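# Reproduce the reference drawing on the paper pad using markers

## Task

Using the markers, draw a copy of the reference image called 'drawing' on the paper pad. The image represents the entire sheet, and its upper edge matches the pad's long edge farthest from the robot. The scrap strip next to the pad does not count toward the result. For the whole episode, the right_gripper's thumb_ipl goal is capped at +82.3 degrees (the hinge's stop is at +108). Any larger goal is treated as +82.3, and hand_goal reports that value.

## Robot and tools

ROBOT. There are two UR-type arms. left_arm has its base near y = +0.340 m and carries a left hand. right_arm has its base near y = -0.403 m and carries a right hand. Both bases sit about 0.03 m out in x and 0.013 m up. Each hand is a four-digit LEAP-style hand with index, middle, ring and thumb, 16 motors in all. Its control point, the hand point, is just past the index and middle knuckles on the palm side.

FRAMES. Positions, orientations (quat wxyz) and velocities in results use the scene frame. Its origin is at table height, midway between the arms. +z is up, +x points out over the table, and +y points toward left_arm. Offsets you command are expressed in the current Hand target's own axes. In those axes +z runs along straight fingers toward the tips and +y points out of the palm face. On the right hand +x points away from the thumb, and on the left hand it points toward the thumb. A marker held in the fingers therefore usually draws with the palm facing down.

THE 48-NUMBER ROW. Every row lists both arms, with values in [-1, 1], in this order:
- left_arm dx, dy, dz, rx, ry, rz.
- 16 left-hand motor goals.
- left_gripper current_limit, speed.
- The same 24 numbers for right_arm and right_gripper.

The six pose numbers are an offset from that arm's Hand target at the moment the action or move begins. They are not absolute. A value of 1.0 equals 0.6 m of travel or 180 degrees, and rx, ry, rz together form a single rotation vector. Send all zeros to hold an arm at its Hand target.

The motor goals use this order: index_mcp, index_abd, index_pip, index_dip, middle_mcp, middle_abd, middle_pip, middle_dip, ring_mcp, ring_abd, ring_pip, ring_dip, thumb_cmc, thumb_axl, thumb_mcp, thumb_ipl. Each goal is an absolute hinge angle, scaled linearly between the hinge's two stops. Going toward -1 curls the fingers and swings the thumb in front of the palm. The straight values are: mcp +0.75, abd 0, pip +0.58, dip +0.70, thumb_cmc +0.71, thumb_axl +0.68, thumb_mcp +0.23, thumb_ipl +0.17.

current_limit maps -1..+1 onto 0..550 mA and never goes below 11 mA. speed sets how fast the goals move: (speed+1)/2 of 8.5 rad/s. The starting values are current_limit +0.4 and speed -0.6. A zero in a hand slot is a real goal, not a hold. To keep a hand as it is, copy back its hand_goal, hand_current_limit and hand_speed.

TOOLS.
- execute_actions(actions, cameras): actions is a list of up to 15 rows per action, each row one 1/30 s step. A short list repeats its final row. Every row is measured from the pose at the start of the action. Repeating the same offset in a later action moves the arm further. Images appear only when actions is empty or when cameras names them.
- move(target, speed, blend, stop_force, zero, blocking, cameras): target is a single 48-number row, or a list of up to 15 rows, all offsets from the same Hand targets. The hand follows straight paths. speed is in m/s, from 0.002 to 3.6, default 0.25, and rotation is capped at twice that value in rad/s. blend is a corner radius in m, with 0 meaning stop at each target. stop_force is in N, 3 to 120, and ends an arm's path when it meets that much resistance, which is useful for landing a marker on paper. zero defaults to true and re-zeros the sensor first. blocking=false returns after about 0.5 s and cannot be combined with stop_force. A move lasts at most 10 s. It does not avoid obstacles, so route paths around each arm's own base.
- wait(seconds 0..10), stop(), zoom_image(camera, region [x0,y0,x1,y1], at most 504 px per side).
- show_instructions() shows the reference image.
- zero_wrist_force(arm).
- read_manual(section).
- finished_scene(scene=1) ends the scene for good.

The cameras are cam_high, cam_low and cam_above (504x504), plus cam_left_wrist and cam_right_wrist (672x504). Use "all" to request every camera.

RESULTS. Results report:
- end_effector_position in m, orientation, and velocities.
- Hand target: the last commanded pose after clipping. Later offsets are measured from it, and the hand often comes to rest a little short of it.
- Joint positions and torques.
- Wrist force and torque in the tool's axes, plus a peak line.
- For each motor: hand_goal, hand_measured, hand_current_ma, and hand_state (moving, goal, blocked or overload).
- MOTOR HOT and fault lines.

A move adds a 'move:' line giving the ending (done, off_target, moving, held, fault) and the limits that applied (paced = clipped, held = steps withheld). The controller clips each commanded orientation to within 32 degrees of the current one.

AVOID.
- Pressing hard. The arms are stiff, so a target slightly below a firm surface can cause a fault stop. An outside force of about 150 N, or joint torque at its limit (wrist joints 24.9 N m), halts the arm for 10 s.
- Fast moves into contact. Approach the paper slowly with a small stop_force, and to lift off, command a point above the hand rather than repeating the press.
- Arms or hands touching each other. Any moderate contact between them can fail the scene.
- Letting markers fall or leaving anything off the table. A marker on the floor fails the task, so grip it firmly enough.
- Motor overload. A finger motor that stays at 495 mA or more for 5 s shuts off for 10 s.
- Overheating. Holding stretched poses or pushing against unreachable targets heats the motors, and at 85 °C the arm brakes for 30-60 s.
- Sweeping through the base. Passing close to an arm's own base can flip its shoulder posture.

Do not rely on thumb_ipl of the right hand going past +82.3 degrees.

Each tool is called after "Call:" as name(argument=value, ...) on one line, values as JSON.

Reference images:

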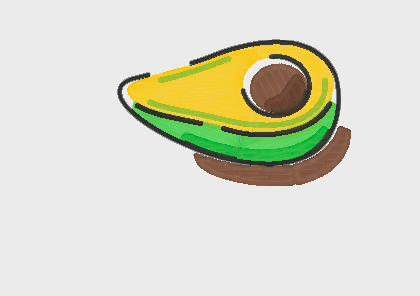

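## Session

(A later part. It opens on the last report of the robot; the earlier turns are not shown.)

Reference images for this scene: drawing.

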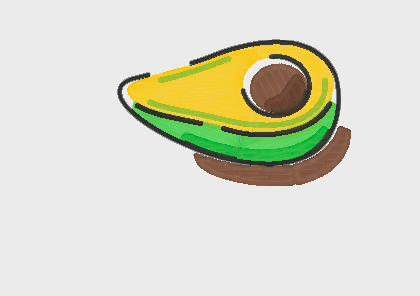

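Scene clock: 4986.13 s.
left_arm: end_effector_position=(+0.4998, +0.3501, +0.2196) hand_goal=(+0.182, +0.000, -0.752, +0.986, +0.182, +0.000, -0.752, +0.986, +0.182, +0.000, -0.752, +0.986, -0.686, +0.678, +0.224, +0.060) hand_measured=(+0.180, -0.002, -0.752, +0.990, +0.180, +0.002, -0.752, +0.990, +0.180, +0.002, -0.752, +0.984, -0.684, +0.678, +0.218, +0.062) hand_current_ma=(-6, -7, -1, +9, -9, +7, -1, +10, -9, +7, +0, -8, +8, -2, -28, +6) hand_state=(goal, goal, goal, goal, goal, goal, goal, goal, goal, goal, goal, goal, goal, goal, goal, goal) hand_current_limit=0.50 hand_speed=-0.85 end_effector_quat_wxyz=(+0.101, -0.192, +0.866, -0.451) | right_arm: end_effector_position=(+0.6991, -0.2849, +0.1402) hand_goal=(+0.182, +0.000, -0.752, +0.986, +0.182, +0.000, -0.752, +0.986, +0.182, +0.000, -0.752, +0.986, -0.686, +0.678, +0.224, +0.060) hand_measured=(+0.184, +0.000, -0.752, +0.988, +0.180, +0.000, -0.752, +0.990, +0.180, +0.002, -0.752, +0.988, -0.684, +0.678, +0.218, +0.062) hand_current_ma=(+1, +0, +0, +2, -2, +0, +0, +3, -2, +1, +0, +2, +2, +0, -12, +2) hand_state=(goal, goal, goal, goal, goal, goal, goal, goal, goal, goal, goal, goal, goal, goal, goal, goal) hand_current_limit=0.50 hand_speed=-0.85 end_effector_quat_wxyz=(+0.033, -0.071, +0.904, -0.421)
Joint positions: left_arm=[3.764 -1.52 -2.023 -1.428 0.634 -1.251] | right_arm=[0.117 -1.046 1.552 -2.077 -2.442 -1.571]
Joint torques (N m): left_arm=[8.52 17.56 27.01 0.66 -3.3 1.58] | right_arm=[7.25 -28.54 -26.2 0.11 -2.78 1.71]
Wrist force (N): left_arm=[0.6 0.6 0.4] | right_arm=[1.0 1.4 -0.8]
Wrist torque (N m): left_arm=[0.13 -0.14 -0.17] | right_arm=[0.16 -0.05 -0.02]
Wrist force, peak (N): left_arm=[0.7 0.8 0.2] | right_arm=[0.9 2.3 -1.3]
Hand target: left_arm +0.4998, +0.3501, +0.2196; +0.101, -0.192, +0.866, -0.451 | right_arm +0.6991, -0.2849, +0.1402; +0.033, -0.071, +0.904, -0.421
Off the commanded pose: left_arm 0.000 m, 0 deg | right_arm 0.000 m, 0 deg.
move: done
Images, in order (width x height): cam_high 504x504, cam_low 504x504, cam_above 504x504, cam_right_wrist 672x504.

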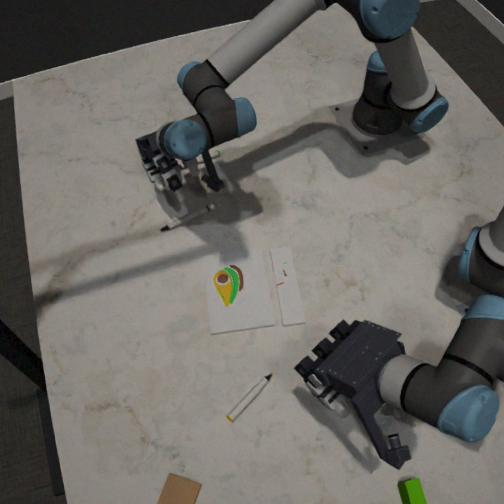

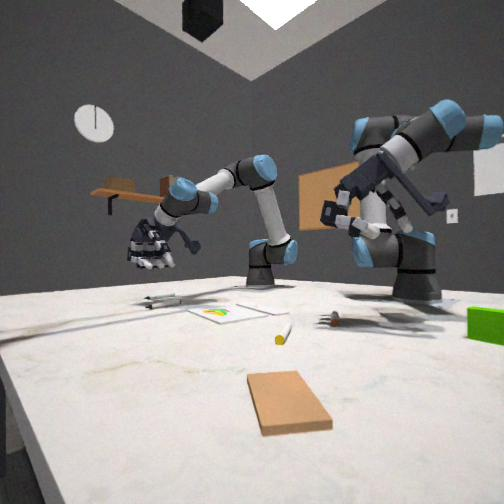

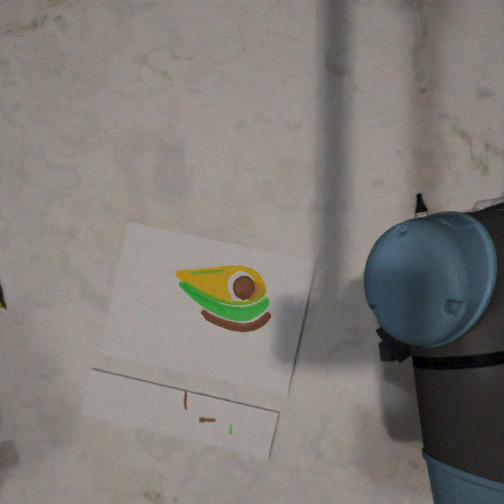

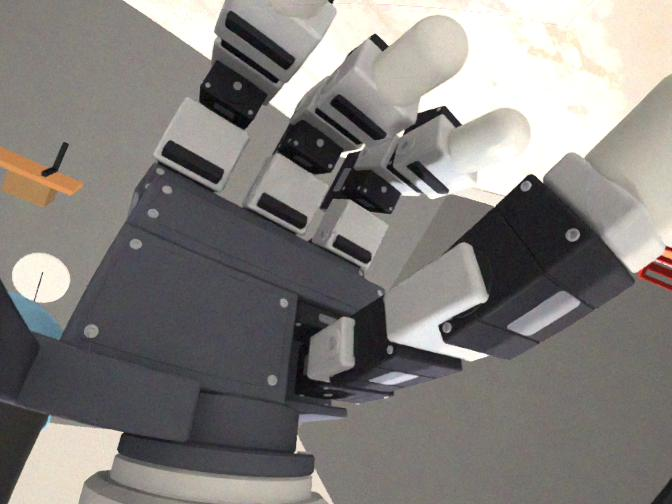

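Call:
move(target=[0,0,0,0,0,0,0.182,0,-0.752,0.985,0.182,0,-0.752,0.985,0.182,0,-0.752,0.985,-0.686,0.677,0.2247,0.0595,0.5,-0.85,0,0.1149,0.0965,0,0,0,0.182,0,-0.752,0.985,0.182,0,-0.752,0.985,0.182,0,-0.752,0.985,-0.686,0.677,0.2247,0.0595,0.5,-0.85], speed=0.08, cameras=["cam_high","cam_low","cam_right_wrist"])

Call:
zoom_image(camera="cam_high", region=[130, 140, 240, 250])

Call:
zoom_image(camera="cam_low", region=[120, 230, 220, 330])

Scene clock: 4997.47 s.
left_arm: end_effector_position=(+0.4998, +0.3501, +0.2196) hand_goal=(+0.182, +0.000, -0.752, +0.986, +0.182, +0.000, -0.752, +0.986, +0.182, +0.000, -0.752, +0.986, -0.686, +0.678, +0.224, +0.060) hand_measured=(+0.180, -0.002, -0.752, +0.990, +0.180, +0.002, -0.752, +0.990, +0.180, +0.002, -0.752, +0.984, -0.684, +0.678, +0.218, +0.062) hand_current_ma=(-6, -7, -1, +9, -9, +7, -1, +10, -9, +7, +0, -8, +8, -2, -28, +6) hand_state=(goal, goal, goal, goal, goal, goal, goal, goal, goal, goal, goal, goal, goal, goal, goal, goal) hand_current_limit=0.50 hand_speed=-0.85 end_effector_quat_wxyz=(+0.101, -0.192, +0.866, -0.451) | right_arm: end_effector_position=(+0.6991, -0.2848, +0.0503) hand_goal=(+0.182, +0.000, -0.752, +0.986, +0.182, +0.000, -0.752, +0.986, +0.182, +0.000, -0.752, +0.986, -0.686, +0.678, +0.224, +0.060) hand_measured=(+0.184, +0.000, -0.752, +0.988, +0.180, +0.000, -0.752, +0.990, +0.180, +0.002, -0.752, +0.988, -0.684, +0.678, +0.218, +0.062) hand_current_ma=(+1, +0, +0, +2, -2, +0, +0, +3, -2, +1, +0, +2, +2, +0, -12, +2) hand_state=(goal, goal, goal, goal, goal, goal, goal, goal, goal, goal, goal, goal, goal, goal, goal, goal) hand_current_limit=0.50 hand_speed=-0.85 end_effector_quat_wxyz=(+0.033, -0.071, +0.904, -0.421)
Joint positions: left_arm=[3.764 -1.52 -2.023 -1.428 0.634 -1.251] | right_arm=[0.117 -0.926 1.623 -2.268 -2.442 -1.57]
Joint torques (N m): left_arm=[8.14 17.25 27.25 0.69 -3.37 1.51] | right_arm=[3.95 -31.13 -10.16 -4.13 -1.83 -1.38]
Wrist force (N): left_arm=[0.5 0.5 0.4] | right_arm=[0.9 1.6 -0.8]
Wrist torque (N m): left_arm=[0.12 -0.12 -0.19] | right_arm=[0.16 -0.01 -0.02]
Wrist force, peak (N): left_arm=[0.7 0.9 0.2] | right_arm=[1.5 2.2 -0.3]
Hand target: left_arm +0.4998, +0.3501, +0.2196; +0.101, -0.192, +0.866, -0.451 | right_arm +0.6991, -0.2848, +0.0502; +0.033, -0.071, +0.904, -0.421
Off the commanded pose: left_arm 0.000 m, 0 deg | right_arm 0.000 m, 0 deg.
move: done
Images, in order (width x height): cam_high 504x504, cam_low 504x504, cam_right_wrist 672x504.

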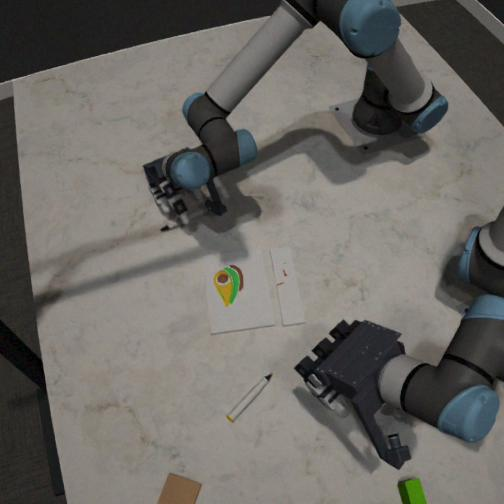

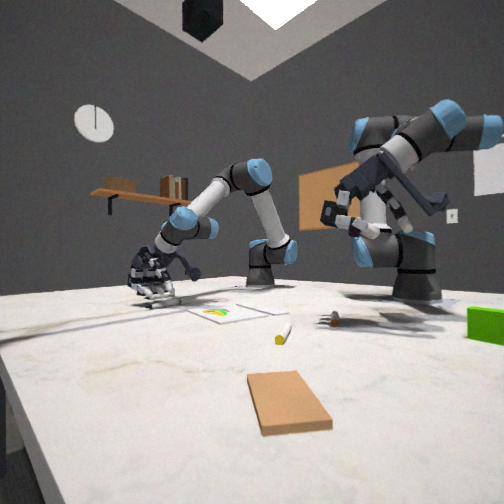

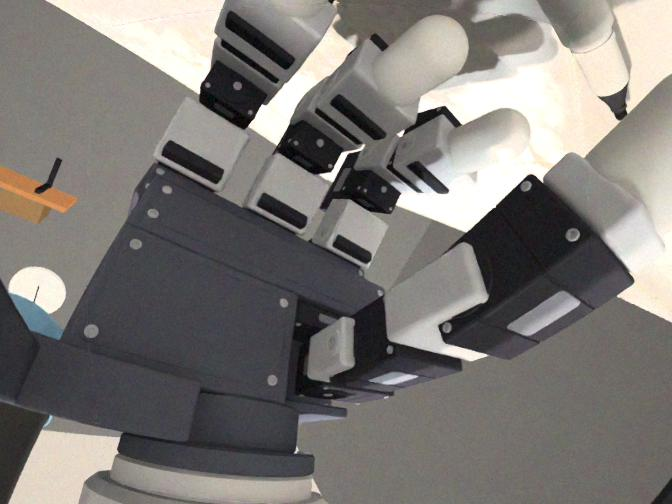

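Scaled by 4.582 from the camera's 504x504 image, which has a finer 720x720 frame.

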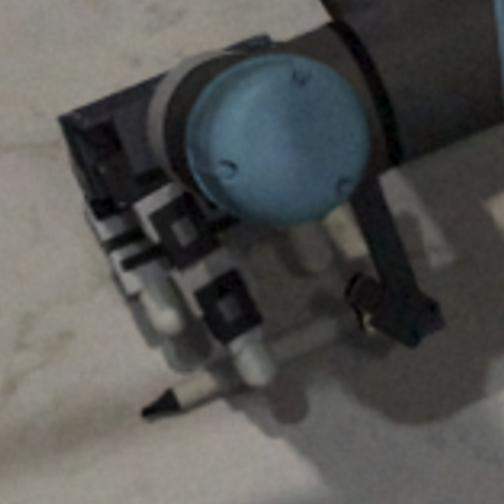

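Scaled by 5.040 from the camera's 504x504 image, which has a finer 720x720 frame.

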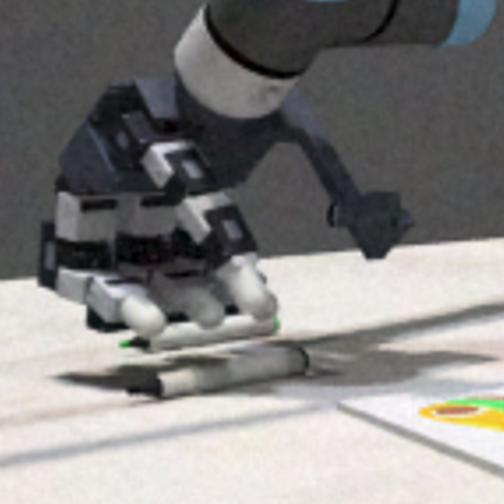

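Call:
move(target=[0,0,0,0,0,0,0.182,0,-0.752,0.985,0.182,0,-0.752,0.985,0.182,0,-0.752,0.985,-0.686,0.677,0.2247,0.0595,0.5,-0.85,0,0.0243,0.0204,0,0,0,0.182,0,-0.752,0.985,0.182,0,-0.752,0.985,0.182,0,-0.752,0.985,-0.686,0.677,0.2247,0.0595,0.5,-0.85], speed=0.03, cameras=["cam_high","cam_low","cam_right_wrist"])

Call:
zoom_image(camera="cam_high", region=[140, 150, 230, 240])

Call:
zoom_image(camera="cam_low", region=[120, 250, 200, 330])

Call:
zoom_image(camera="cam_right_wrist", region=[372, 0, 672, 225])

Scene clock: 5007.90 s.
left_arm: end_effector_position=(+0.4998, +0.3501, +0.2196) hand_goal=(+0.182, +0.000, -0.752, +0.986, +0.182, +0.000, -0.752, +0.986, +0.182, +0.000, -0.752, +0.986, -0.686, +0.678, +0.224, +0.060) hand_measured=(+0.180, -0.002, -0.752, +0.990, +0.180, +0.002, -0.752, +0.990, +0.180, +0.002, -0.752, +0.984, -0.684, +0.678, +0.218, +0.062) hand_current_ma=(-6, -7, -1, +9, -9, +7, -1, +10, -9, +7, +0, -8, +8, -2, -28, +6) hand_state=(goal, goal, goal, goal, goal, goal, goal, goal, goal, goal, goal, goal, goal, goal, goal, goal) hand_current_limit=0.50 hand_speed=-0.85 end_effector_quat_wxyz=(+0.101, -0.192, +0.866, -0.451) | right_arm: end_effector_position=(+0.6991, -0.2848, +0.0312) hand_goal=(+0.182, +0.000, -0.752, +0.986, +0.182, +0.000, -0.752, +0.986, +0.182, +0.000, -0.752, +0.986, -0.686, +0.678, +0.224, +0.060) hand_measured=(+0.184, +0.000, -0.752, +0.988, +0.180, +0.000, -0.752, +0.990, +0.180, +0.002, -0.752, +0.988, -0.684, +0.678, +0.218, +0.062) hand_current_ma=(+1, +0, +0, +2, -2, +0, +0, +3, -2, +1, +0, +2, +2, +0, -12, +2) hand_state=(goal, goal, goal, goal, goal, goal, goal, goal, goal, goal, goal, goal, goal, goal, goal, goal) hand_current_limit=0.50 hand_speed=-0.85 end_effector_quat_wxyz=(+0.033, -0.071, +0.904, -0.421)
Joint positions: left_arm=[3.764 -1.52 -2.023 -1.428 0.634 -1.251] | right_arm=[0.117 -0.897 1.632 -2.306 -2.442 -1.57]
Joint torques (N m): left_arm=[7.54 17.37 27.26 0.71 -3.38 1.62] | right_arm=[3.4 -32.89 -9.69 -4.3 -0.38 -0.19]
Wrist force (N): left_arm=[0.5 0.5 0.3] | right_arm=[1.3 1.4 -0.8]
Wrist torque (N m): left_arm=[0.14 -0.12 -0.18] | right_arm=[0.14 -0.05 0.02]
Wrist force, peak (N): left_arm=[0.7 0.8 0.3] | right_arm=[1.1 2.2 -0.4]
Hand target: left_arm +0.4998, +0.3501, +0.2196; +0.101, -0.192, +0.866, -0.451 | right_arm +0.6991, -0.2848, +0.0311; +0.033, -0.071, +0.904, -0.421
Off the commanded pose: left_arm 0.000 m, 0 deg | right_arm 0.000 m, 0 deg.
move: done
Images, in order (width x height): cam_high 504x504, cam_low 504x504, cam_right_wrist 672x504.

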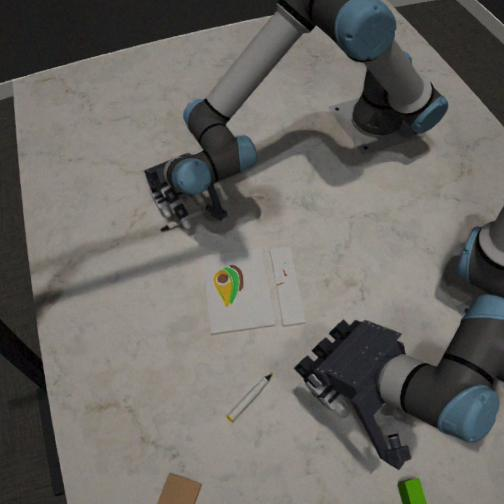

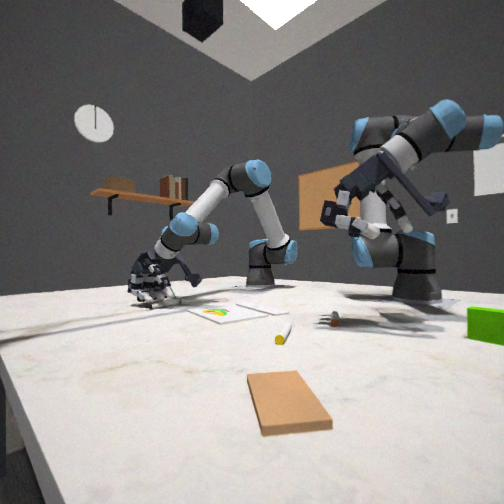

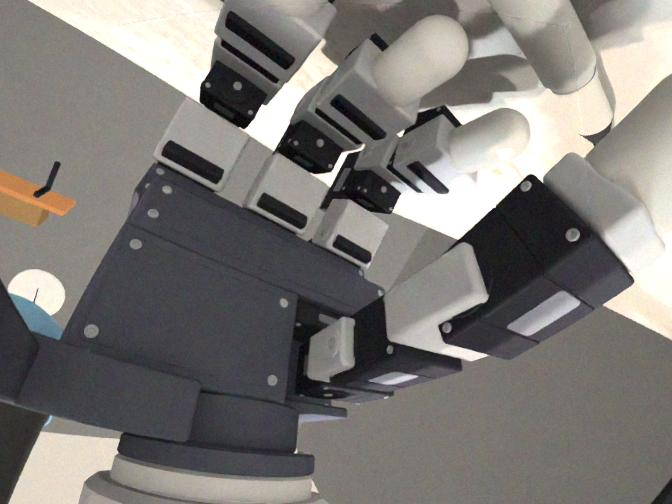

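Scaled by 5.600 from the camera's 504x504 image, which has a finer 720x720 frame.

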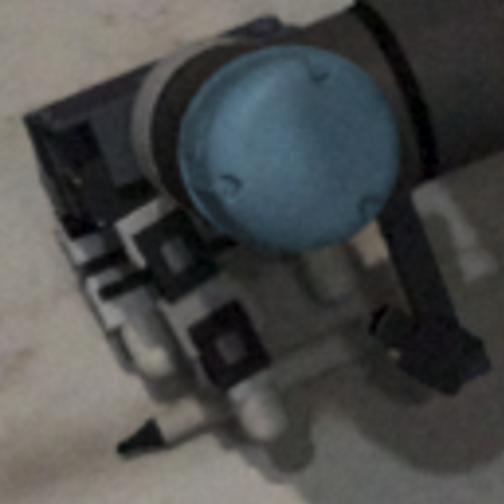

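Scaled by 6.300 from the camera's 504x504 image, which has a finer 720x720 frame.

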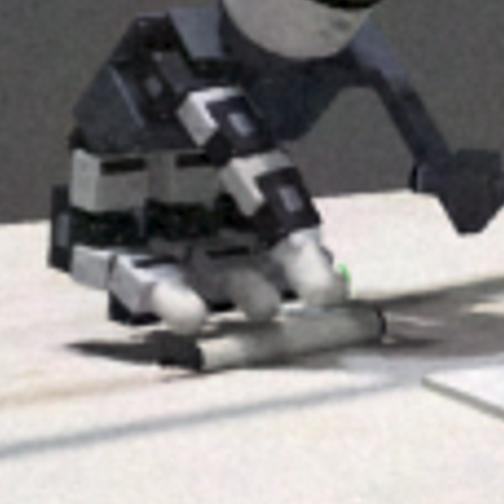

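Scaled by 1.680 from the camera's 672x504 image, which has a finer 960x720 frame.

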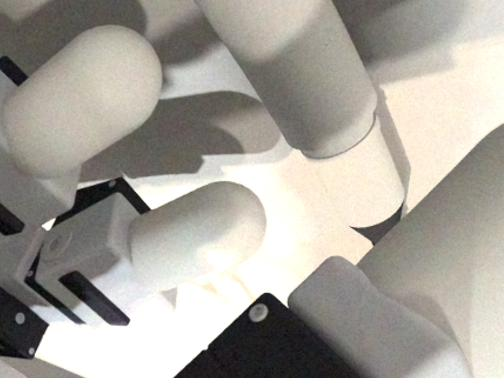

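Call:
move(target=[0,0,0,0,0,0,0.182,0,-0.752,0.985,0.182,0,-0.752,0.985,0.182,0,-0.752,0.985,-0.686,0.677,0.2247,0.0595,0.5,-0.85,0,0.0332,0.0279,0,0,0,0.182,0,-0.752,0.985,0.182,0,-0.752,0.985,0.182,0,-0.752,0.985,-0.686,0.677,0.2247,0.0595,0.5,-0.85], speed=0.01, stop_force=3, cameras=["cam_low","cam_right_wrist"])

Call:
zoom_image(camera="cam_low", region=[120, 250, 200, 330])

Call:
zoom_image(camera="cam_right_wrist", region=[372, 0, 672, 225])

Scene clock: 5023.27 s.
left_arm: end_effector_position=(+0.4998, +0.3501, +0.2196) hand_goal=(+0.182, +0.000, -0.752, +0.986, +0.182, +0.000, -0.752, +0.986, +0.182, +0.000, -0.752, +0.986, -0.686, +0.678, +0.224, +0.060) hand_measured=(+0.180, -0.002, -0.752, +0.990, +0.180, +0.002, -0.752, +0.990, +0.180, +0.002, -0.752, +0.984, -0.684, +0.678, +0.218, +0.062) hand_current_ma=(-6, -7, -1, +9, -9, +7, -1, +10, -9, +7, +0, -8, +8, -2, -28, +6) hand_state=(goal, goal, goal, goal, goal, goal, goal, goal, goal, goal, goal, goal, goal, goal, goal, goal) hand_current_limit=0.50 hand_speed=-0.85 end_effector_quat_wxyz=(+0.101, -0.192, +0.866, -0.451) | right_arm: end_effector_position=(+0.6991, -0.2848, +0.0143) hand_goal=(+0.182, +0.000, -0.752, +0.986, +0.182, +0.000, -0.752, +0.986, +0.182, +0.000, -0.752, +0.986, -0.686, +0.678, +0.224, +0.060) hand_measured=(+0.180, +0.000, -0.756, +0.984, +0.180, +0.000, -0.754, +0.986, +0.180, +0.002, -0.754, +0.986, -0.684, +0.678, +0.218, +0.062) hand_current_ma=(-2, +0, -4, -1, -2, +0, -3, +0, -2, +1, -2, +0, +2, +0, -12, +2) hand_state=(goal, goal, goal, goal, goal, goal, goal, goal, goal, goal, goal, goal, goal, goal, goal, goal) hand_current_limit=0.50 hand_speed=-0.85 end_effector_quat_wxyz=(+0.033, -0.071, +0.904, -0.421)
Joint positions: left_arm=[3.764 -1.52 -2.023 -1.428 0.634 -1.251] | right_arm=[0.117 -0.869 1.638 -2.34 -2.442 -1.57]
Joint torques (N m): left_arm=[7.8 17.56 26.93 0.73 -3.38 1.49] | right_arm=[7.15 -56.95 -23.43 0.26 -0.33 1.3]
Wrist force (N): left_arm=[0.5 0.6 0.4] | right_arm=[1.5 1.4 -0.9]
Wrist torque (N m): left_arm=[0.14 -0.13 -0.18] | right_arm=[0.14 -0.04 0.01]
Wrist force, peak (N): left_arm=[0.8 0.7 0.6] | right_arm=[1.1 -1.9 -1.8]
Hand target: left_arm +0.4998, +0.3501, +0.2196; +0.101, -0.192, +0.866, -0.451 | right_arm +0.6991, -0.2848, +0.0143; +0.033, -0.071, +0.904, -0.421 (not the last commanded pose)
Off the commanded pose: left_arm 0.000 m, 0 deg | right_arm 0.009 m, 0 deg.
move: contact (right_arm)
Images, in order (width x height): cam_low 504x504, cam_right_wrist 672x504.

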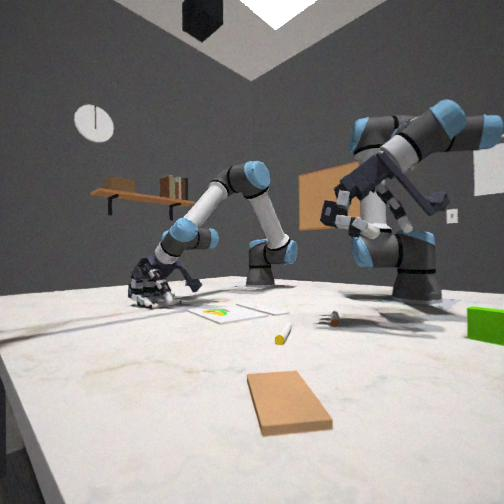

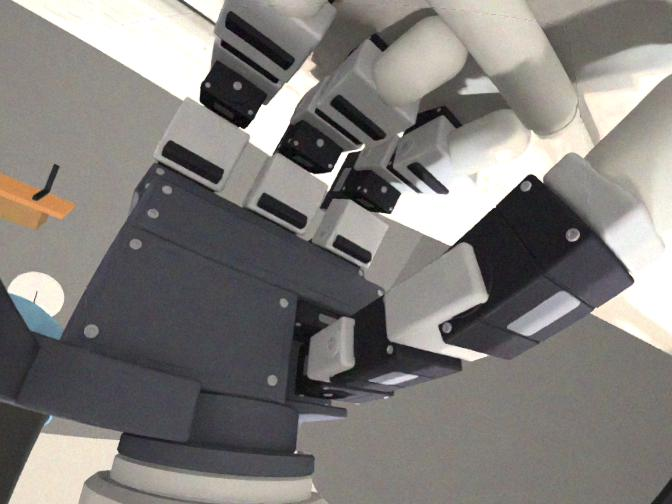

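Scaled by 6.300 from the camera's 504x504 image, which has a finer 720x720 frame.

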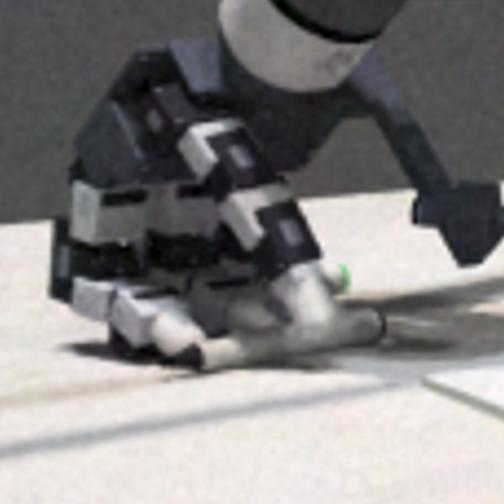

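Scaled by 1.680 from the camera's 672x504 image, which has a finer 960x720 frame.

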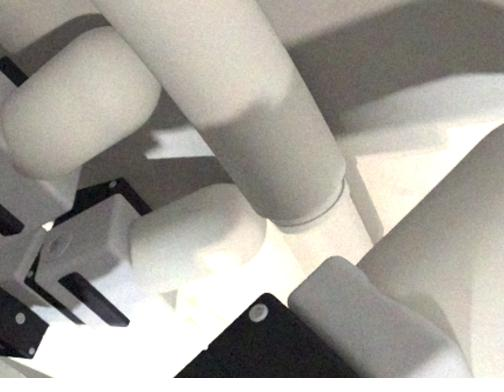

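Call:
move(target=[0,0,0,0,0,0,0.182,0,-0.752,0.985,0.182,0,-0.752,0.985,0.182,0,-0.752,0.985,-0.686,0.677,0.2247,0.0595,0.5,-0.85,0,-0.0019,-0.0016,0,0,0,0.182,0,-0.752,0.985,0.182,0,-0.752,0.985,0.182,0,-0.752,0.985,-0.686,0.677,0.2247,0.0595,0.5,-0.85], speed=0.01)

Call:
move(target=[0,0,0,0,0,0,0.182,0,-0.752,0.985,0.182,0,-0.752,0.985,0.182,0,-0.752,0.985,-0.686,0.677,0.2247,0.0595,0.5,-0.85,0,0,0,0,0,0,0.182,0,-0.752,0.985,0.182,0,-0.752,0.985,0.182,0,-0.752,0.985,-0.686,0.677,-0.12,0.0595,0.5,-0.88], cameras=["cam_right_wrist"])

Scene clock: 5034.40 s.
left_arm: end_effector_position=(+0.4998, +0.3501, +0.2196) hand_goal=(+0.182, +0.000, -0.752, +0.986, +0.182, +0.000, -0.752, +0.986, +0.182, +0.000, -0.752, +0.986, -0.686, +0.678, +0.224, +0.060) hand_measured=(+0.180, -0.002, -0.752, +0.990, +0.180, +0.002, -0.752, +0.990, +0.180, +0.002, -0.752, +0.984, -0.684, +0.678, +0.218, +0.062) hand_current_ma=(-6, -7, -1, +9, -9, +7, -1, +10, -9, +7, +0, -8, +8, -2, -28, +6) hand_state=(goal, goal, goal, goal, goal, goal, goal, goal, goal, goal, goal, goal, goal, goal, goal, goal) hand_current_limit=0.50 hand_speed=-0.85 end_effector_quat_wxyz=(+0.101, -0.192, +0.866, -0.451) | right_arm: end_effector_position=(+0.6991, -0.2848, +0.0158) hand_goal=(+0.182, +0.000, -0.752, +0.986, +0.182, +0.000, -0.752, +0.986, +0.182, +0.000, -0.752, +0.986, -0.686, +0.678, +0.224, +0.060) hand_measured=(+0.180, +0.000, -0.752, +0.984, +0.180, +0.000, -0.752, +0.986, +0.180, +0.002, -0.752, +0.986, -0.684, +0.678, +0.218, +0.062) hand_current_ma=(-2, +0, +0, -1, -2, +0, +0, +0, -2, +1, +0, +0, +2, +0, -12, +2) hand_state=(goal, goal, goal, goal, goal, goal, goal, goal, goal, goal, goal, goal, goal, goal, goal, goal) hand_current_limit=0.50 hand_speed=-0.85 end_effector_quat_wxyz=(+0.033, -0.071, +0.904, -0.421)
Joint positions: left_arm=[3.764 -1.52 -2.023 -1.428 0.634 -1.251] | right_arm=[0.117 -0.872 1.638 -2.337 -2.442 -1.57]
Joint torques (N m): left_arm=[7.5 17.58 27.34 0.73 -3.34 1.47] | right_arm=[5.18 -57.84 -22.95 0.29 -0.33 0.94]
Wrist force (N): left_arm=[0.5 0.7 0.3] | right_arm=[1.2 1.9 -0.8]
Wrist torque (N m): left_arm=[0.15 -0.12 -0.19] | right_arm=[0.22 -0.03 0.03]
Wrist force, peak (N): left_arm=[0.6 0.7 0.5] | right_arm=[1.6 1.4 -1.4]
Hand target: left_arm +0.4998, +0.3501, +0.2196; +0.101, -0.192, +0.866, -0.451 | right_arm +0.6991, -0.2848, +0.0158; +0.033, -0.071, +0.904, -0.421
Off the commanded pose: left_arm 0.000 m, 0 deg | right_arm 0.000 m, 0 deg.
move: done

Scene clock: 5035.63 s.
left_arm: end_effector_position=(+0.4998, +0.3501, +0.2196) hand_goal=(+0.182, +0.000, -0.752, +0.986, +0.182, +0.000, -0.752, +0.986, +0.182, +0.000, -0.752, +0.986, -0.686, +0.678, +0.224, +0.060) hand_measured=(+0.180, -0.002, -0.752, +0.990, +0.180, +0.002, -0.752, +0.990, +0.180, +0.002, -0.752, +0.984, -0.684, +0.678, +0.218, +0.062) hand_current_ma=(-6, -7, -1, +9, -9, +7, -1, +10, -9, +7, +0, -8, +8, -2, -28, +6) hand_state=(goal, goal, goal, goal, goal, goal, goal, goal, goal, goal, goal, goal, goal, goal, goal, goal) hand_current_limit=0.50 hand_speed=-0.85 end_effector_quat_wxyz=(+0.101, -0.192, +0.866, -0.451) | right_arm: end_effector_position=(+0.6991, -0.2848, +0.0158) hand_goal=(+0.182, +0.000, -0.752, +0.986, +0.182, +0.000, -0.752, +0.986, +0.182, +0.000, -0.752, +0.986, -0.686, +0.678, -0.120, +0.060) hand_measured=(+0.184, +0.000, -0.754, +0.984, +0.184, +0.000, -0.754, +0.986, +0.180, +0.002, -0.752, +0.986, -0.684, +0.678, -0.032, +0.080) hand_current_ma=(+3, +0, -1, -1, +3, +0, -2, +0, -2, +1, +0, +0, +1, +0, +398, +56) hand_state=(goal, goal, goal, goal, goal, goal, goal, goal, goal, goal, goal, goal, goal, goal, blocked, goal) hand_current_limit=0.50 hand_speed=-0.88 end_effector_quat_wxyz=(+0.033, -0.071, +0.904, -0.421)
Joint positions: left_arm=[3.764 -1.52 -2.023 -1.428 0.634 -1.251] | right_arm=[0.117 -0.872 1.638 -2.337 -2.442 -1.57]
Joint torques (N m): left_arm=[7.84 17.14 26.96 0.76 -3.31 1.52] | right_arm=[5.79 -52.73 -21.27 0.53 -0.41 1]
Wrist force (N): left_arm=[0.4 0.5 0.1] | right_arm=[0.8 -1.2 -4.1]
Wrist torque (N m): left_arm=[0.15 -0.12 -0.19] | right_arm=[-0.03 0.04 -0.02]
Wrist force, peak (N): left_arm=[0.5 0.9 0.2] | right_arm=[0.8 -2.0 -4.0]
Hand target: left_arm +0.4998, +0.3501, +0.2196; +0.101, -0.192, +0.866, -0.451 | right_arm +0.6991, -0.2848, +0.0158; +0.033, -0.071, +0.904, -0.421
Off the commanded pose: left_arm 0.000 m, 0 deg | right_arm 0.000 m, 0 deg.
move: done
Images, in order (width x height): cam_right_wrist 672x504.

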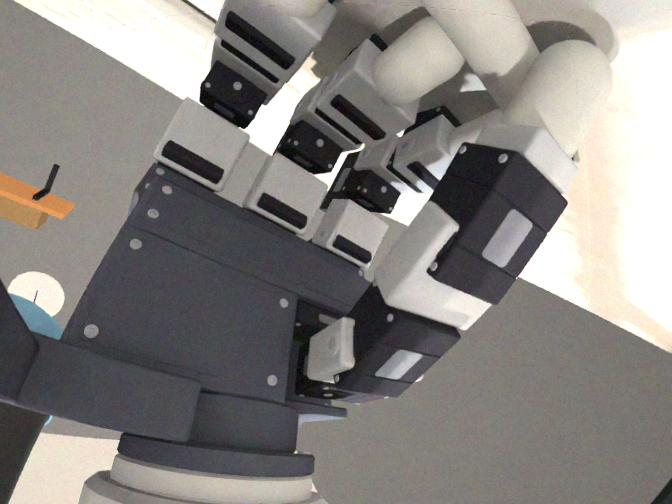

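Call:
move(target=[0,0,0,0,0,0,0.182,0,-0.752,0.985,0.182,0,-0.752,0.985,0.182,0,-0.752,0.985,-0.686,0.677,0.2247,0.0595,0.5,-0.85,0,0,0,0,0,0,0.13,0,-0.78,0.985,0.13,0,-0.78,0.985,0.13,0,-0.78,0.985,-0.686,0.677,-0.14,0.03,0.68,-0.88])

Call:
move(target=[[0,0,0,0,0,0,0.182,0,-0.752,0.985,0.182,0,-0.752,0.985,0.182,0,-0.752,0.985,-0.686,0.677,0.2247,0.0595,0.5,-0.85,0,-0.0128,-0.0107,0,0,0,0.13,0,-0.78,0.985,0.13,0,-0.78,0.985,0.13,0,-0.78,0.985,-0.686,0.677,-0.14,0.03,0.68,-0.88],[0,0,0,0,0,0,0.182,0,-0.752,0.985,0.182,0,-0.752,0.985,0.182,0,-0.752,0.985,-0.686,0.677,0.2247,0.0595,0.5,-0.85,0,-0.128,-0.107,0,0,0,0.13,0,-0.78,0.985,0.13,0,-0.78,0.985,0.13,0,-0.78,0.985,-0.686,0.677,-0.14,0.03,0.68,-0.88]], speed=[0.015,0.08], blend=[0.003,0], cameras=["cam_low","cam_high","cam_right_wrist"])

Call:
zoom_image(camera="cam_low", region=[110, 210, 210, 310])

Scene clock: 5046.10 s.
left_arm: end_effector_position=(+0.4998, +0.3501, +0.2196) hand_goal=(+0.182, +0.000, -0.752, +0.986, +0.182, +0.000, -0.752, +0.986, +0.182, +0.000, -0.752, +0.986, -0.686, +0.678, +0.224, +0.060) hand_measured=(+0.180, -0.002, -0.752, +0.990, +0.180, +0.002, -0.752, +0.990, +0.180, +0.002, -0.752, +0.984, -0.684, +0.678, +0.218, +0.062) hand_current_ma=(-6, -7, -1, +9, -9, +7, -1, +10, -9, +7, +0, -8, +8, -2, -28, +6) hand_state=(goal, goal, goal, goal, goal, goal, goal, goal, goal, goal, goal, goal, goal, goal, goal, goal) hand_current_limit=0.50 hand_speed=-0.85 end_effector_quat_wxyz=(+0.101, -0.192, +0.866, -0.451) | right_arm: end_effector_position=(+0.6991, -0.2848, +0.0158) hand_goal=(+0.130, +0.000, -0.780, +0.986, +0.130, +0.000, -0.780, +0.986, +0.130, +0.000, -0.780, +0.986, -0.686, +0.678, -0.140, +0.030) hand_measured=(+0.184, +0.000, -0.762, +0.990, +0.178, +0.000, -0.764, +0.988, +0.148, +0.002, -0.768, +0.986, -0.684, +0.678, -0.032, +0.080) hand_current_ma=(+161, +0, +34, +4, +137, +0, +31, +3, +39, +1, +20, +0, +3, +0, +462, +193) hand_state=(blocked, goal, goal, goal, blocked, goal, goal, goal, goal, goal, goal, goal, goal, goal, blocked, blocked) hand_current_limit=0.68 hand_speed=-0.88 end_effector_quat_wxyz=(+0.033, -0.071, +0.904, -0.421)
Joint positions: left_arm=[3.764 -1.52 -2.023 -1.428 0.634 -1.251] | right_arm=[0.117 -0.872 1.638 -2.337 -2.442 -1.57]
Joint torques (N m): left_arm=[7.21 17.55 27.27 0.86 -3.4 1.4] | right_arm=[5.04 -35.21 -10.46 0.31 -0.31 1.43]
Wrist force (N): left_arm=[0.5 0.6 0.2] | right_arm=[1.2 0.8 -1.2]
Wrist torque (N m): left_arm=[0.16 -0.12 -0.18] | right_arm=[0.09 -0.05 0.03]
Wrist force, peak (N): left_arm=[0.8 0.6 0.4] | right_arm=[1.2 -1.6 -4.3]
Hand target: left_arm +0.4998, +0.3501, +0.2196; +0.101, -0.192, +0.866, -0.451 | right_arm +0.6991, -0.2848, +0.0158; +0.033, -0.071, +0.904, -0.421
Off the commanded pose: left_arm 0.000 m, 0 deg | right_arm 0.000 m, 0 deg.
move: done

Scene clock: 5048.33 s.
left_arm: end_effector_position=(+0.4998, +0.3501, +0.2196) hand_goal=(+0.182, +0.000, -0.752, +0.986, +0.182, +0.000, -0.752, +0.986, +0.182, +0.000, -0.752, +0.986, -0.686, +0.678, +0.224, +0.060) hand_measured=(+0.180, -0.002, -0.752, +0.990, +0.180, +0.002, -0.752, +0.990, +0.180, +0.002, -0.752, +0.984, -0.684, +0.678, +0.218, +0.062) hand_current_ma=(-6, -7, -1, +9, -9, +7, -1, +10, -9, +7, +0, -8, +8, -2, -28, +6) hand_state=(goal, goal, goal, goal, goal, goal, goal, goal, goal, goal, goal, goal, goal, goal, goal, goal) hand_current_limit=0.50 hand_speed=-0.85 end_effector_quat_wxyz=(+0.101, -0.192, +0.866, -0.451) | right_arm: end_effector_position=(+0.6991, -0.2851, +0.1158) hand_goal=(+0.130, +0.000, -0.780, +0.986, +0.130, +0.000, -0.780, +0.986, +0.130, +0.000, -0.780, +0.986, -0.686, +0.678, -0.140, +0.030) hand_measured=(+0.184, +0.000, -0.762, +0.992, +0.178, +0.000, -0.764, +0.990, +0.148, +0.002, -0.768, +0.986, -0.684, +0.678, -0.032, +0.080) hand_current_ma=(+161, +0, +34, +8, +137, +0, +31, +5, +38, +1, +20, +0, +3, +0, +462, +193) hand_state=(blocked, goal, goal, goal, blocked, goal, goal, goal, goal, goal, goal, goal, goal, goal, blocked, blocked) hand_current_limit=0.68 hand_speed=-0.88 end_effector_quat_wxyz=(+0.033, -0.071, +0.904, -0.421)
Joint positions: left_arm=[3.764 -1.52 -2.023 -1.428 0.634 -1.251] | right_arm=[0.116 -1.017 1.576 -2.13 -2.442 -1.571]
Joint torques (N m): left_arm=[6.83 17.72 27.06 0.76 -3.39 1.41] | right_arm=[-3.8 -54.17 -25.24 0.62 -0.59 2]
Wrist force (N): left_arm=[0.5 0.5 0.4] | right_arm=[1.1 1.4 -0.4]
Wrist torque (N m): left_arm=[0.13 -0.12 -0.19] | right_arm=[0.11 -0.05 0.09]
Wrist force, peak (N): left_arm=[0.6 0.7 0.5] | right_arm=[1.3 2.0 -0.1]
Hand target: left_arm +0.4998, +0.3501, +0.2196; +0.101, -0.192, +0.866, -0.451 | right_arm +0.6991, -0.2851, +0.1159; +0.033, -0.071, +0.904, -0.421
Off the commanded pose: left_arm 0.000 m, 0 deg | right_arm 0.000 m, 0 deg.
move: done
Images, in order (width x height): cam_high 504x504, cam_low 504x504, cam_right_wrist 672x504.

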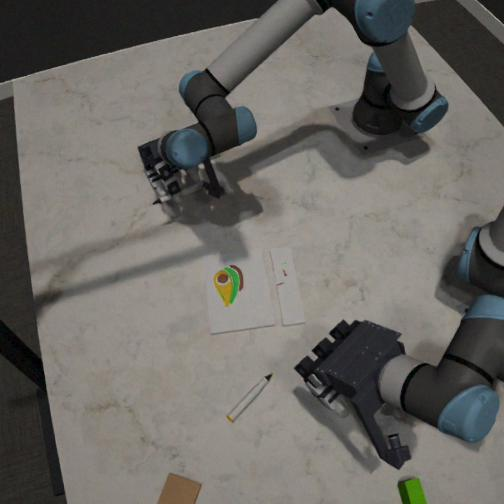

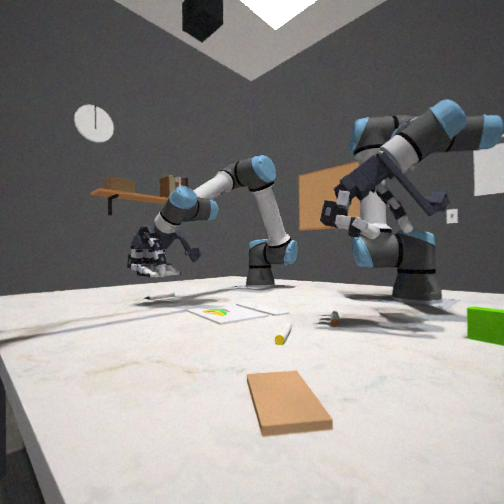

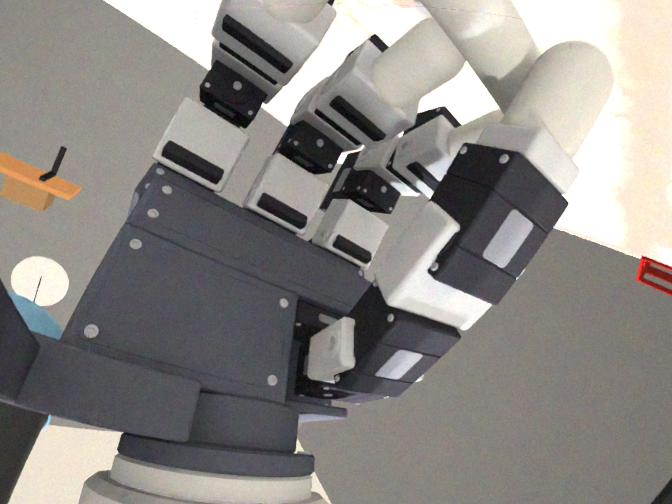

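Scaled by 5.040 from the camera's 504x504 image, which has a finer 720x720 frame.

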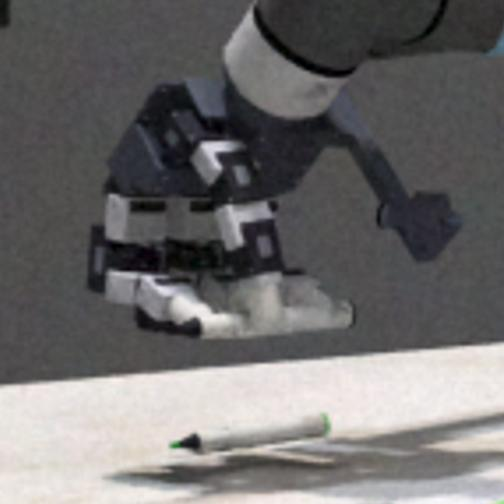

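Call:
move(target=[[0,0,0,0,0,0,0.182,0,-0.752,0.985,0.182,0,-0.752,0.985,0.182,0,-0.752,0.985,-0.686,0.677,0.2247,0.0595,0.5,-0.85,0.0163,-0.1112,-0.0859,0,0,0,0.13,0,-0.78,0.985,0.13,0,-0.78,0.985,0.13,0,-0.78,0.985,-0.686,0.677,-0.14,0.03,0.68,-0.88],[0,0,0,0,0,0,0.182,0,-0.752,0.985,0.182,0,-0.752,0.985,0.182,0,-0.752,0.985,-0.686,0.677,0.2247,0.0595,0.5,-0.85,0.1723,-0.23,-0.1518,-0.2208,0.28,0.0099,0.13,0,-0.78,0.985,0.13,0,-0.78,0.985,0.13,0,-0.78,0.985,-0.686,0.677,-0.14,0.03,0.68,-0.88],[0,0,0,0,0,0,0.182,0,-0.752,0.985,0.182,0,-0.752,0.985,0.182,0,-0.752,0.985,-0.686,0.677,0.2247,0.0595,0.5,-0.85,0.1815,-0.1185,-0.2585,-0.4416,0.5599,0.0198,0.13,0,-0.78,0.985,0.13,0,-0.78,0.985,0.13,0,-0.78,0.985,-0.686,0.677,-0.14,0.03,0.68,-0.88]], speed=0.2, blend=[0.02,0.03,0], cameras=["cam_high","cam_low","cam_above"])

Scene clock: 5072.23 s.
left_arm: end_effector_position=(+0.4998, +0.3501, +0.2196) hand_goal=(+0.182, +0.000, -0.752, +0.986, +0.182, +0.000, -0.752, +0.986, +0.182, +0.000, -0.752, +0.986, -0.686, +0.678, +0.224, +0.060) hand_measured=(+0.180, -0.002, -0.752, +0.990, +0.180, +0.002, -0.752, +0.990, +0.180, +0.002, -0.752, +0.984, -0.684, +0.678, +0.218, +0.062) hand_current_ma=(-6, -7, -1, +9, -9, +7, -1, +10, -9, +7, +0, -8, +8, -2, -28, +6) hand_state=(goal, goal, goal, goal, goal, goal, goal, goal, goal, goal, goal, goal, goal, goal, goal, goal) hand_current_limit=0.50 hand_speed=-0.85 end_effector_quat_wxyz=(+0.101, -0.192, +0.866, -0.451) | right_arm: end_effector_position=(+0.5801, -0.2301, +0.2700) hand_goal=(+0.130, +0.000, -0.780, +0.986, +0.130, +0.000, -0.780, +0.986, +0.130, +0.000, -0.780, +0.986, -0.686, +0.678, -0.140, +0.030) hand_measured=(+0.184, +0.000, -0.762, +0.994, +0.178, +0.002, -0.764, +0.990, +0.146, +0.002, -0.770, +0.986, -0.682, +0.678, -0.032, +0.080) hand_current_ma=(+161, +0, +34, +10, +133, +1, +30, +5, +32, +1, +15, +0, +5, +0, +462, +193) hand_state=(blocked, goal, goal, goal, blocked, goal, goal, goal, goal, goal, goal, goal, goal, goal, blocked, blocked) hand_current_limit=0.68 hand_speed=-0.88 end_effector_quat_wxyz=(+0.653, -0.271, -0.653, -0.271)
Joint positions: left_arm=[3.764 -1.52 -2.023 -1.428 0.634 -1.251] | right_arm=[-0.322 -0.898 1.197 -0.298 -1.066 -1.572]
Joint torques (N m): left_arm=[6.91 17.47 27.2 0.81 -3.31 1.41] | right_arm=[-5.48 -57.31 -8.86 4.22 1.3 -1.62]
Wrist force (N): left_arm=[0.6 0.6 0.3] | right_arm=[-1.1 -0.4 -0.3]
Wrist torque (N m): left_arm=[0.15 -0.13 -0.18] | right_arm=[-0.08 0.05 0.19]
Wrist force, peak (N): left_arm=[0.6 0.8 0.5] | right_arm=[1.1 2.7 0.3]
Hand target: left_arm +0.4998, +0.3501, +0.2196; +0.101, -0.192, +0.866, -0.451 | right_arm +0.5801, -0.2301, +0.2701; +0.653, -0.271, -0.653, -0.271
Off the commanded pose: left_arm 0.000 m, 0 deg | right_arm 0.000 m, 0 deg.
move: done
Images, in order (width x height): cam_high 504x504, cam_low 504x504, cam_above 504x504.

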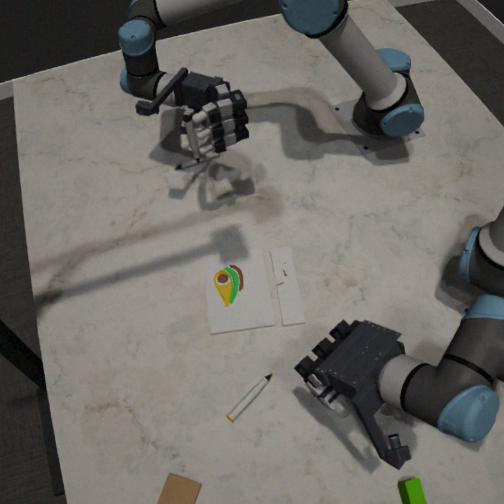

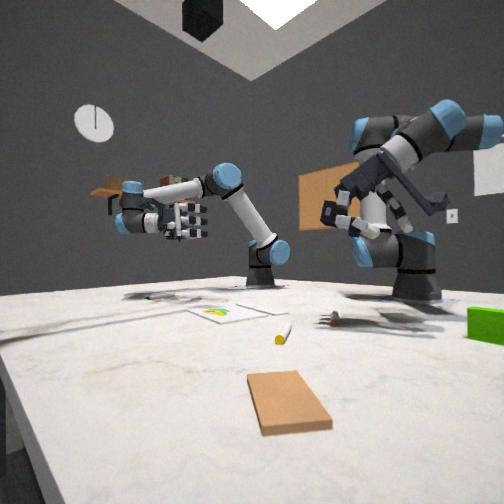

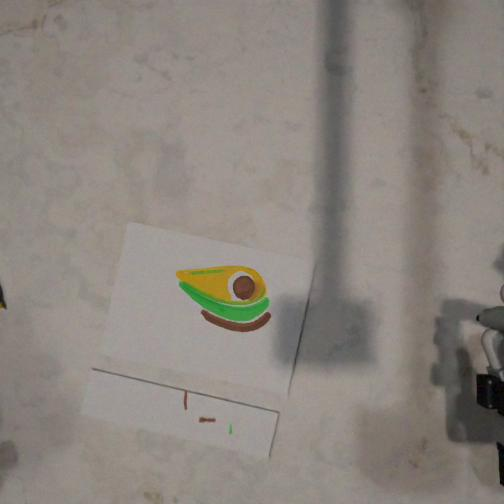

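Call:
zoom_image(camera="cam_low", region=[110, 160, 230, 280])

Call:
zoom_image(camera="cam_above", region=[424, 250, 504, 330])

Scaled by 4.200 from the camera's 504x504 image, which has a finer 720x720 frame.

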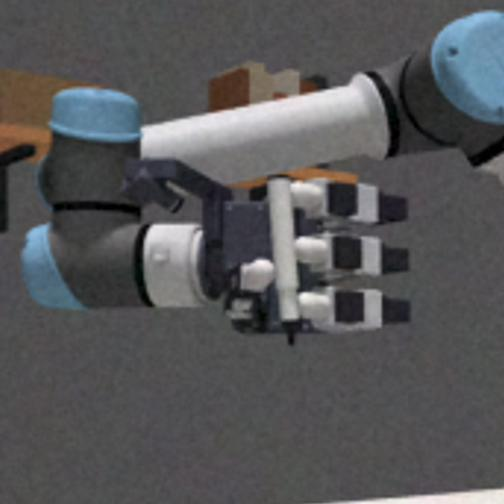

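Scaled by 6.300 from the camera's 504x504 image, which has a finer 720x720 frame.

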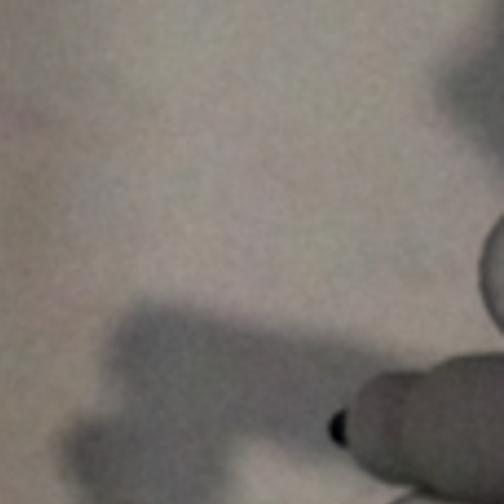

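Call:
move(target=[0,0,0,0,0,0,0.182,0,-0.752,0.985,0.182,0,-0.752,0.985,0.182,0,-0.752,0.985,-0.686,0.677,0.2247,0.0595,0.5,-0.85,-0.3085,0.19457,0.19457,0,0,0,0.13,0,-0.78,0.985,0.13,0,-0.78,0.985,0.13,0,-0.78,0.985,-0.686,0.677,-0.14,0.03,0.68,-0.88], speed=0.2, cameras=["cam_low","cam_above"])

Call:
zoom_image(camera="cam_above", region=[210, 240, 310, 340])

Call:
zoom_image(camera="cam_low", region=[150, 230, 270, 350])

Scene clock: 5109.33 s.
left_arm: end_effector_position=(+0.4998, +0.3501, +0.2196) hand_goal=(+0.182, +0.000, -0.752, +0.986, +0.182, +0.000, -0.752, +0.986, +0.182, +0.000, -0.752, +0.986, -0.686, +0.678, +0.224, +0.060) hand_measured=(+0.180, -0.002, -0.752, +0.990, +0.180, +0.002, -0.752, +0.990, +0.180, +0.002, -0.752, +0.984, -0.684, +0.678, +0.218, +0.062) hand_current_ma=(-6, -7, -1, +9, -9, +7, -1, +10, -9, +7, +0, -8, +8, -2, -28, +6) hand_state=(goal, goal, goal, goal, goal, goal, goal, goal, goal, goal, goal, goal, goal, goal, goal, goal) hand_current_limit=0.50 hand_speed=-0.85 end_effector_quat_wxyz=(+0.101, -0.192, +0.866, -0.451) | right_arm: end_effector_position=(+0.5803, -0.0649, +0.0852) hand_goal=(+0.130, +0.000, -0.780, +0.986, +0.130, +0.000, -0.780, +0.986, +0.130, +0.000, -0.780, +0.986, -0.686, +0.678, -0.140, +0.030) hand_measured=(+0.184, +0.000, -0.762, +0.994, +0.178, +0.002, -0.764, +0.990, +0.146, +0.002, -0.770, +0.986, -0.682, +0.678, -0.032, +0.080) hand_current_ma=(+161, +0, +34, +10, +133, +1, +29, +5, +31, +1, +14, +0, +5, +0, +462, +193) hand_state=(blocked, goal, goal, goal, blocked, goal, goal, goal, goal, goal, goal, goal, goal, goal, blocked, blocked) hand_current_limit=0.68 hand_speed=-0.88 end_effector_quat_wxyz=(+0.653, -0.271, -0.653, -0.271)
Joint positions: left_arm=[3.764 -1.52 -2.023 -1.428 0.634 -1.251] | right_arm=[-0.067 -0.673 1.307 -0.634 -0.811 -1.572]
Joint torques (N m): left_arm=[6.84 17.22 27.1 0.88 -3.35 1.37] | right_arm=[7.45 -36.37 -22.54 -1.02 1.14 1.12]
Wrist force (N): left_arm=[0.5 0.6 0.3] | right_arm=[-0.9 -0.1 -0.6]
Wrist torque (N m): left_arm=[0.15 -0.12 -0.19] | right_arm=[-0.05 0.02 0.20]
Wrist force, peak (N): left_arm=[0.6 0.8 0.4] | right_arm=[-1.9 0.3 0.3]
Hand target: left_arm +0.4998, +0.3501, +0.2196; +0.101, -0.192, +0.866, -0.451 | right_arm +0.5803, -0.0648, +0.0852; +0.653, -0.271, -0.653, -0.271
Off the commanded pose: left_arm 0.000 m, 0 deg | right_arm 0.000 m, 0 deg.
move: done
Images, in order (width x height): cam_low 504x504, cam_above 504x504.

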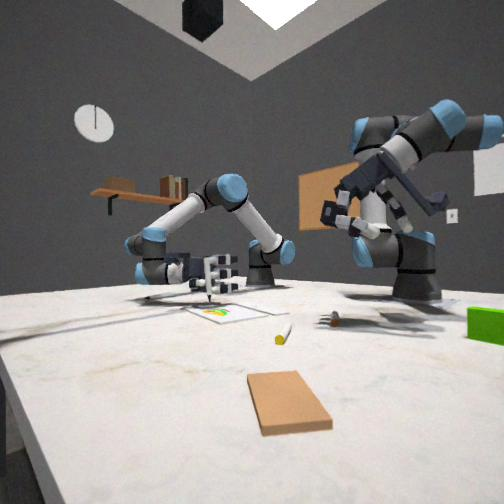

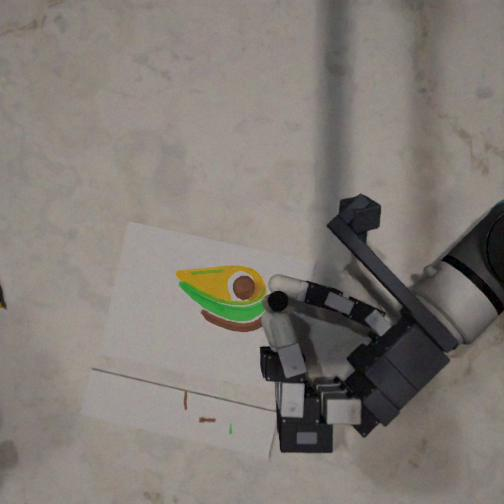

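Scaled by 5.040 from the camera's 504x504 image, which has a finer 720x720 frame.

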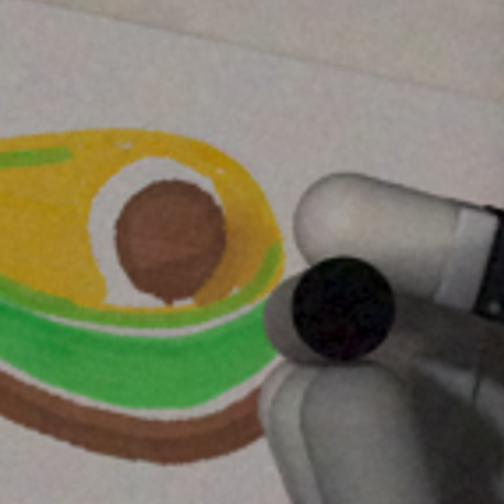

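Scaled by 4.200 from the camera's 504x504 image, which has a finer 720x720 frame.

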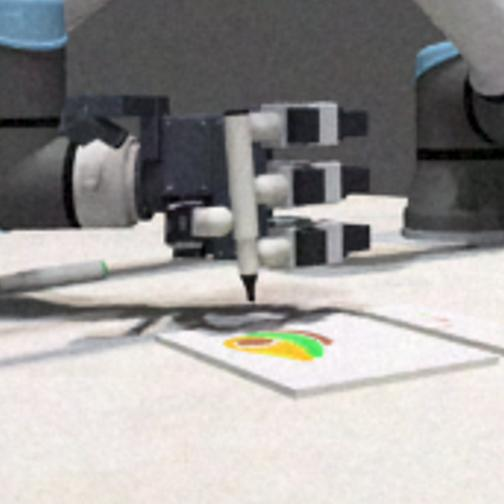

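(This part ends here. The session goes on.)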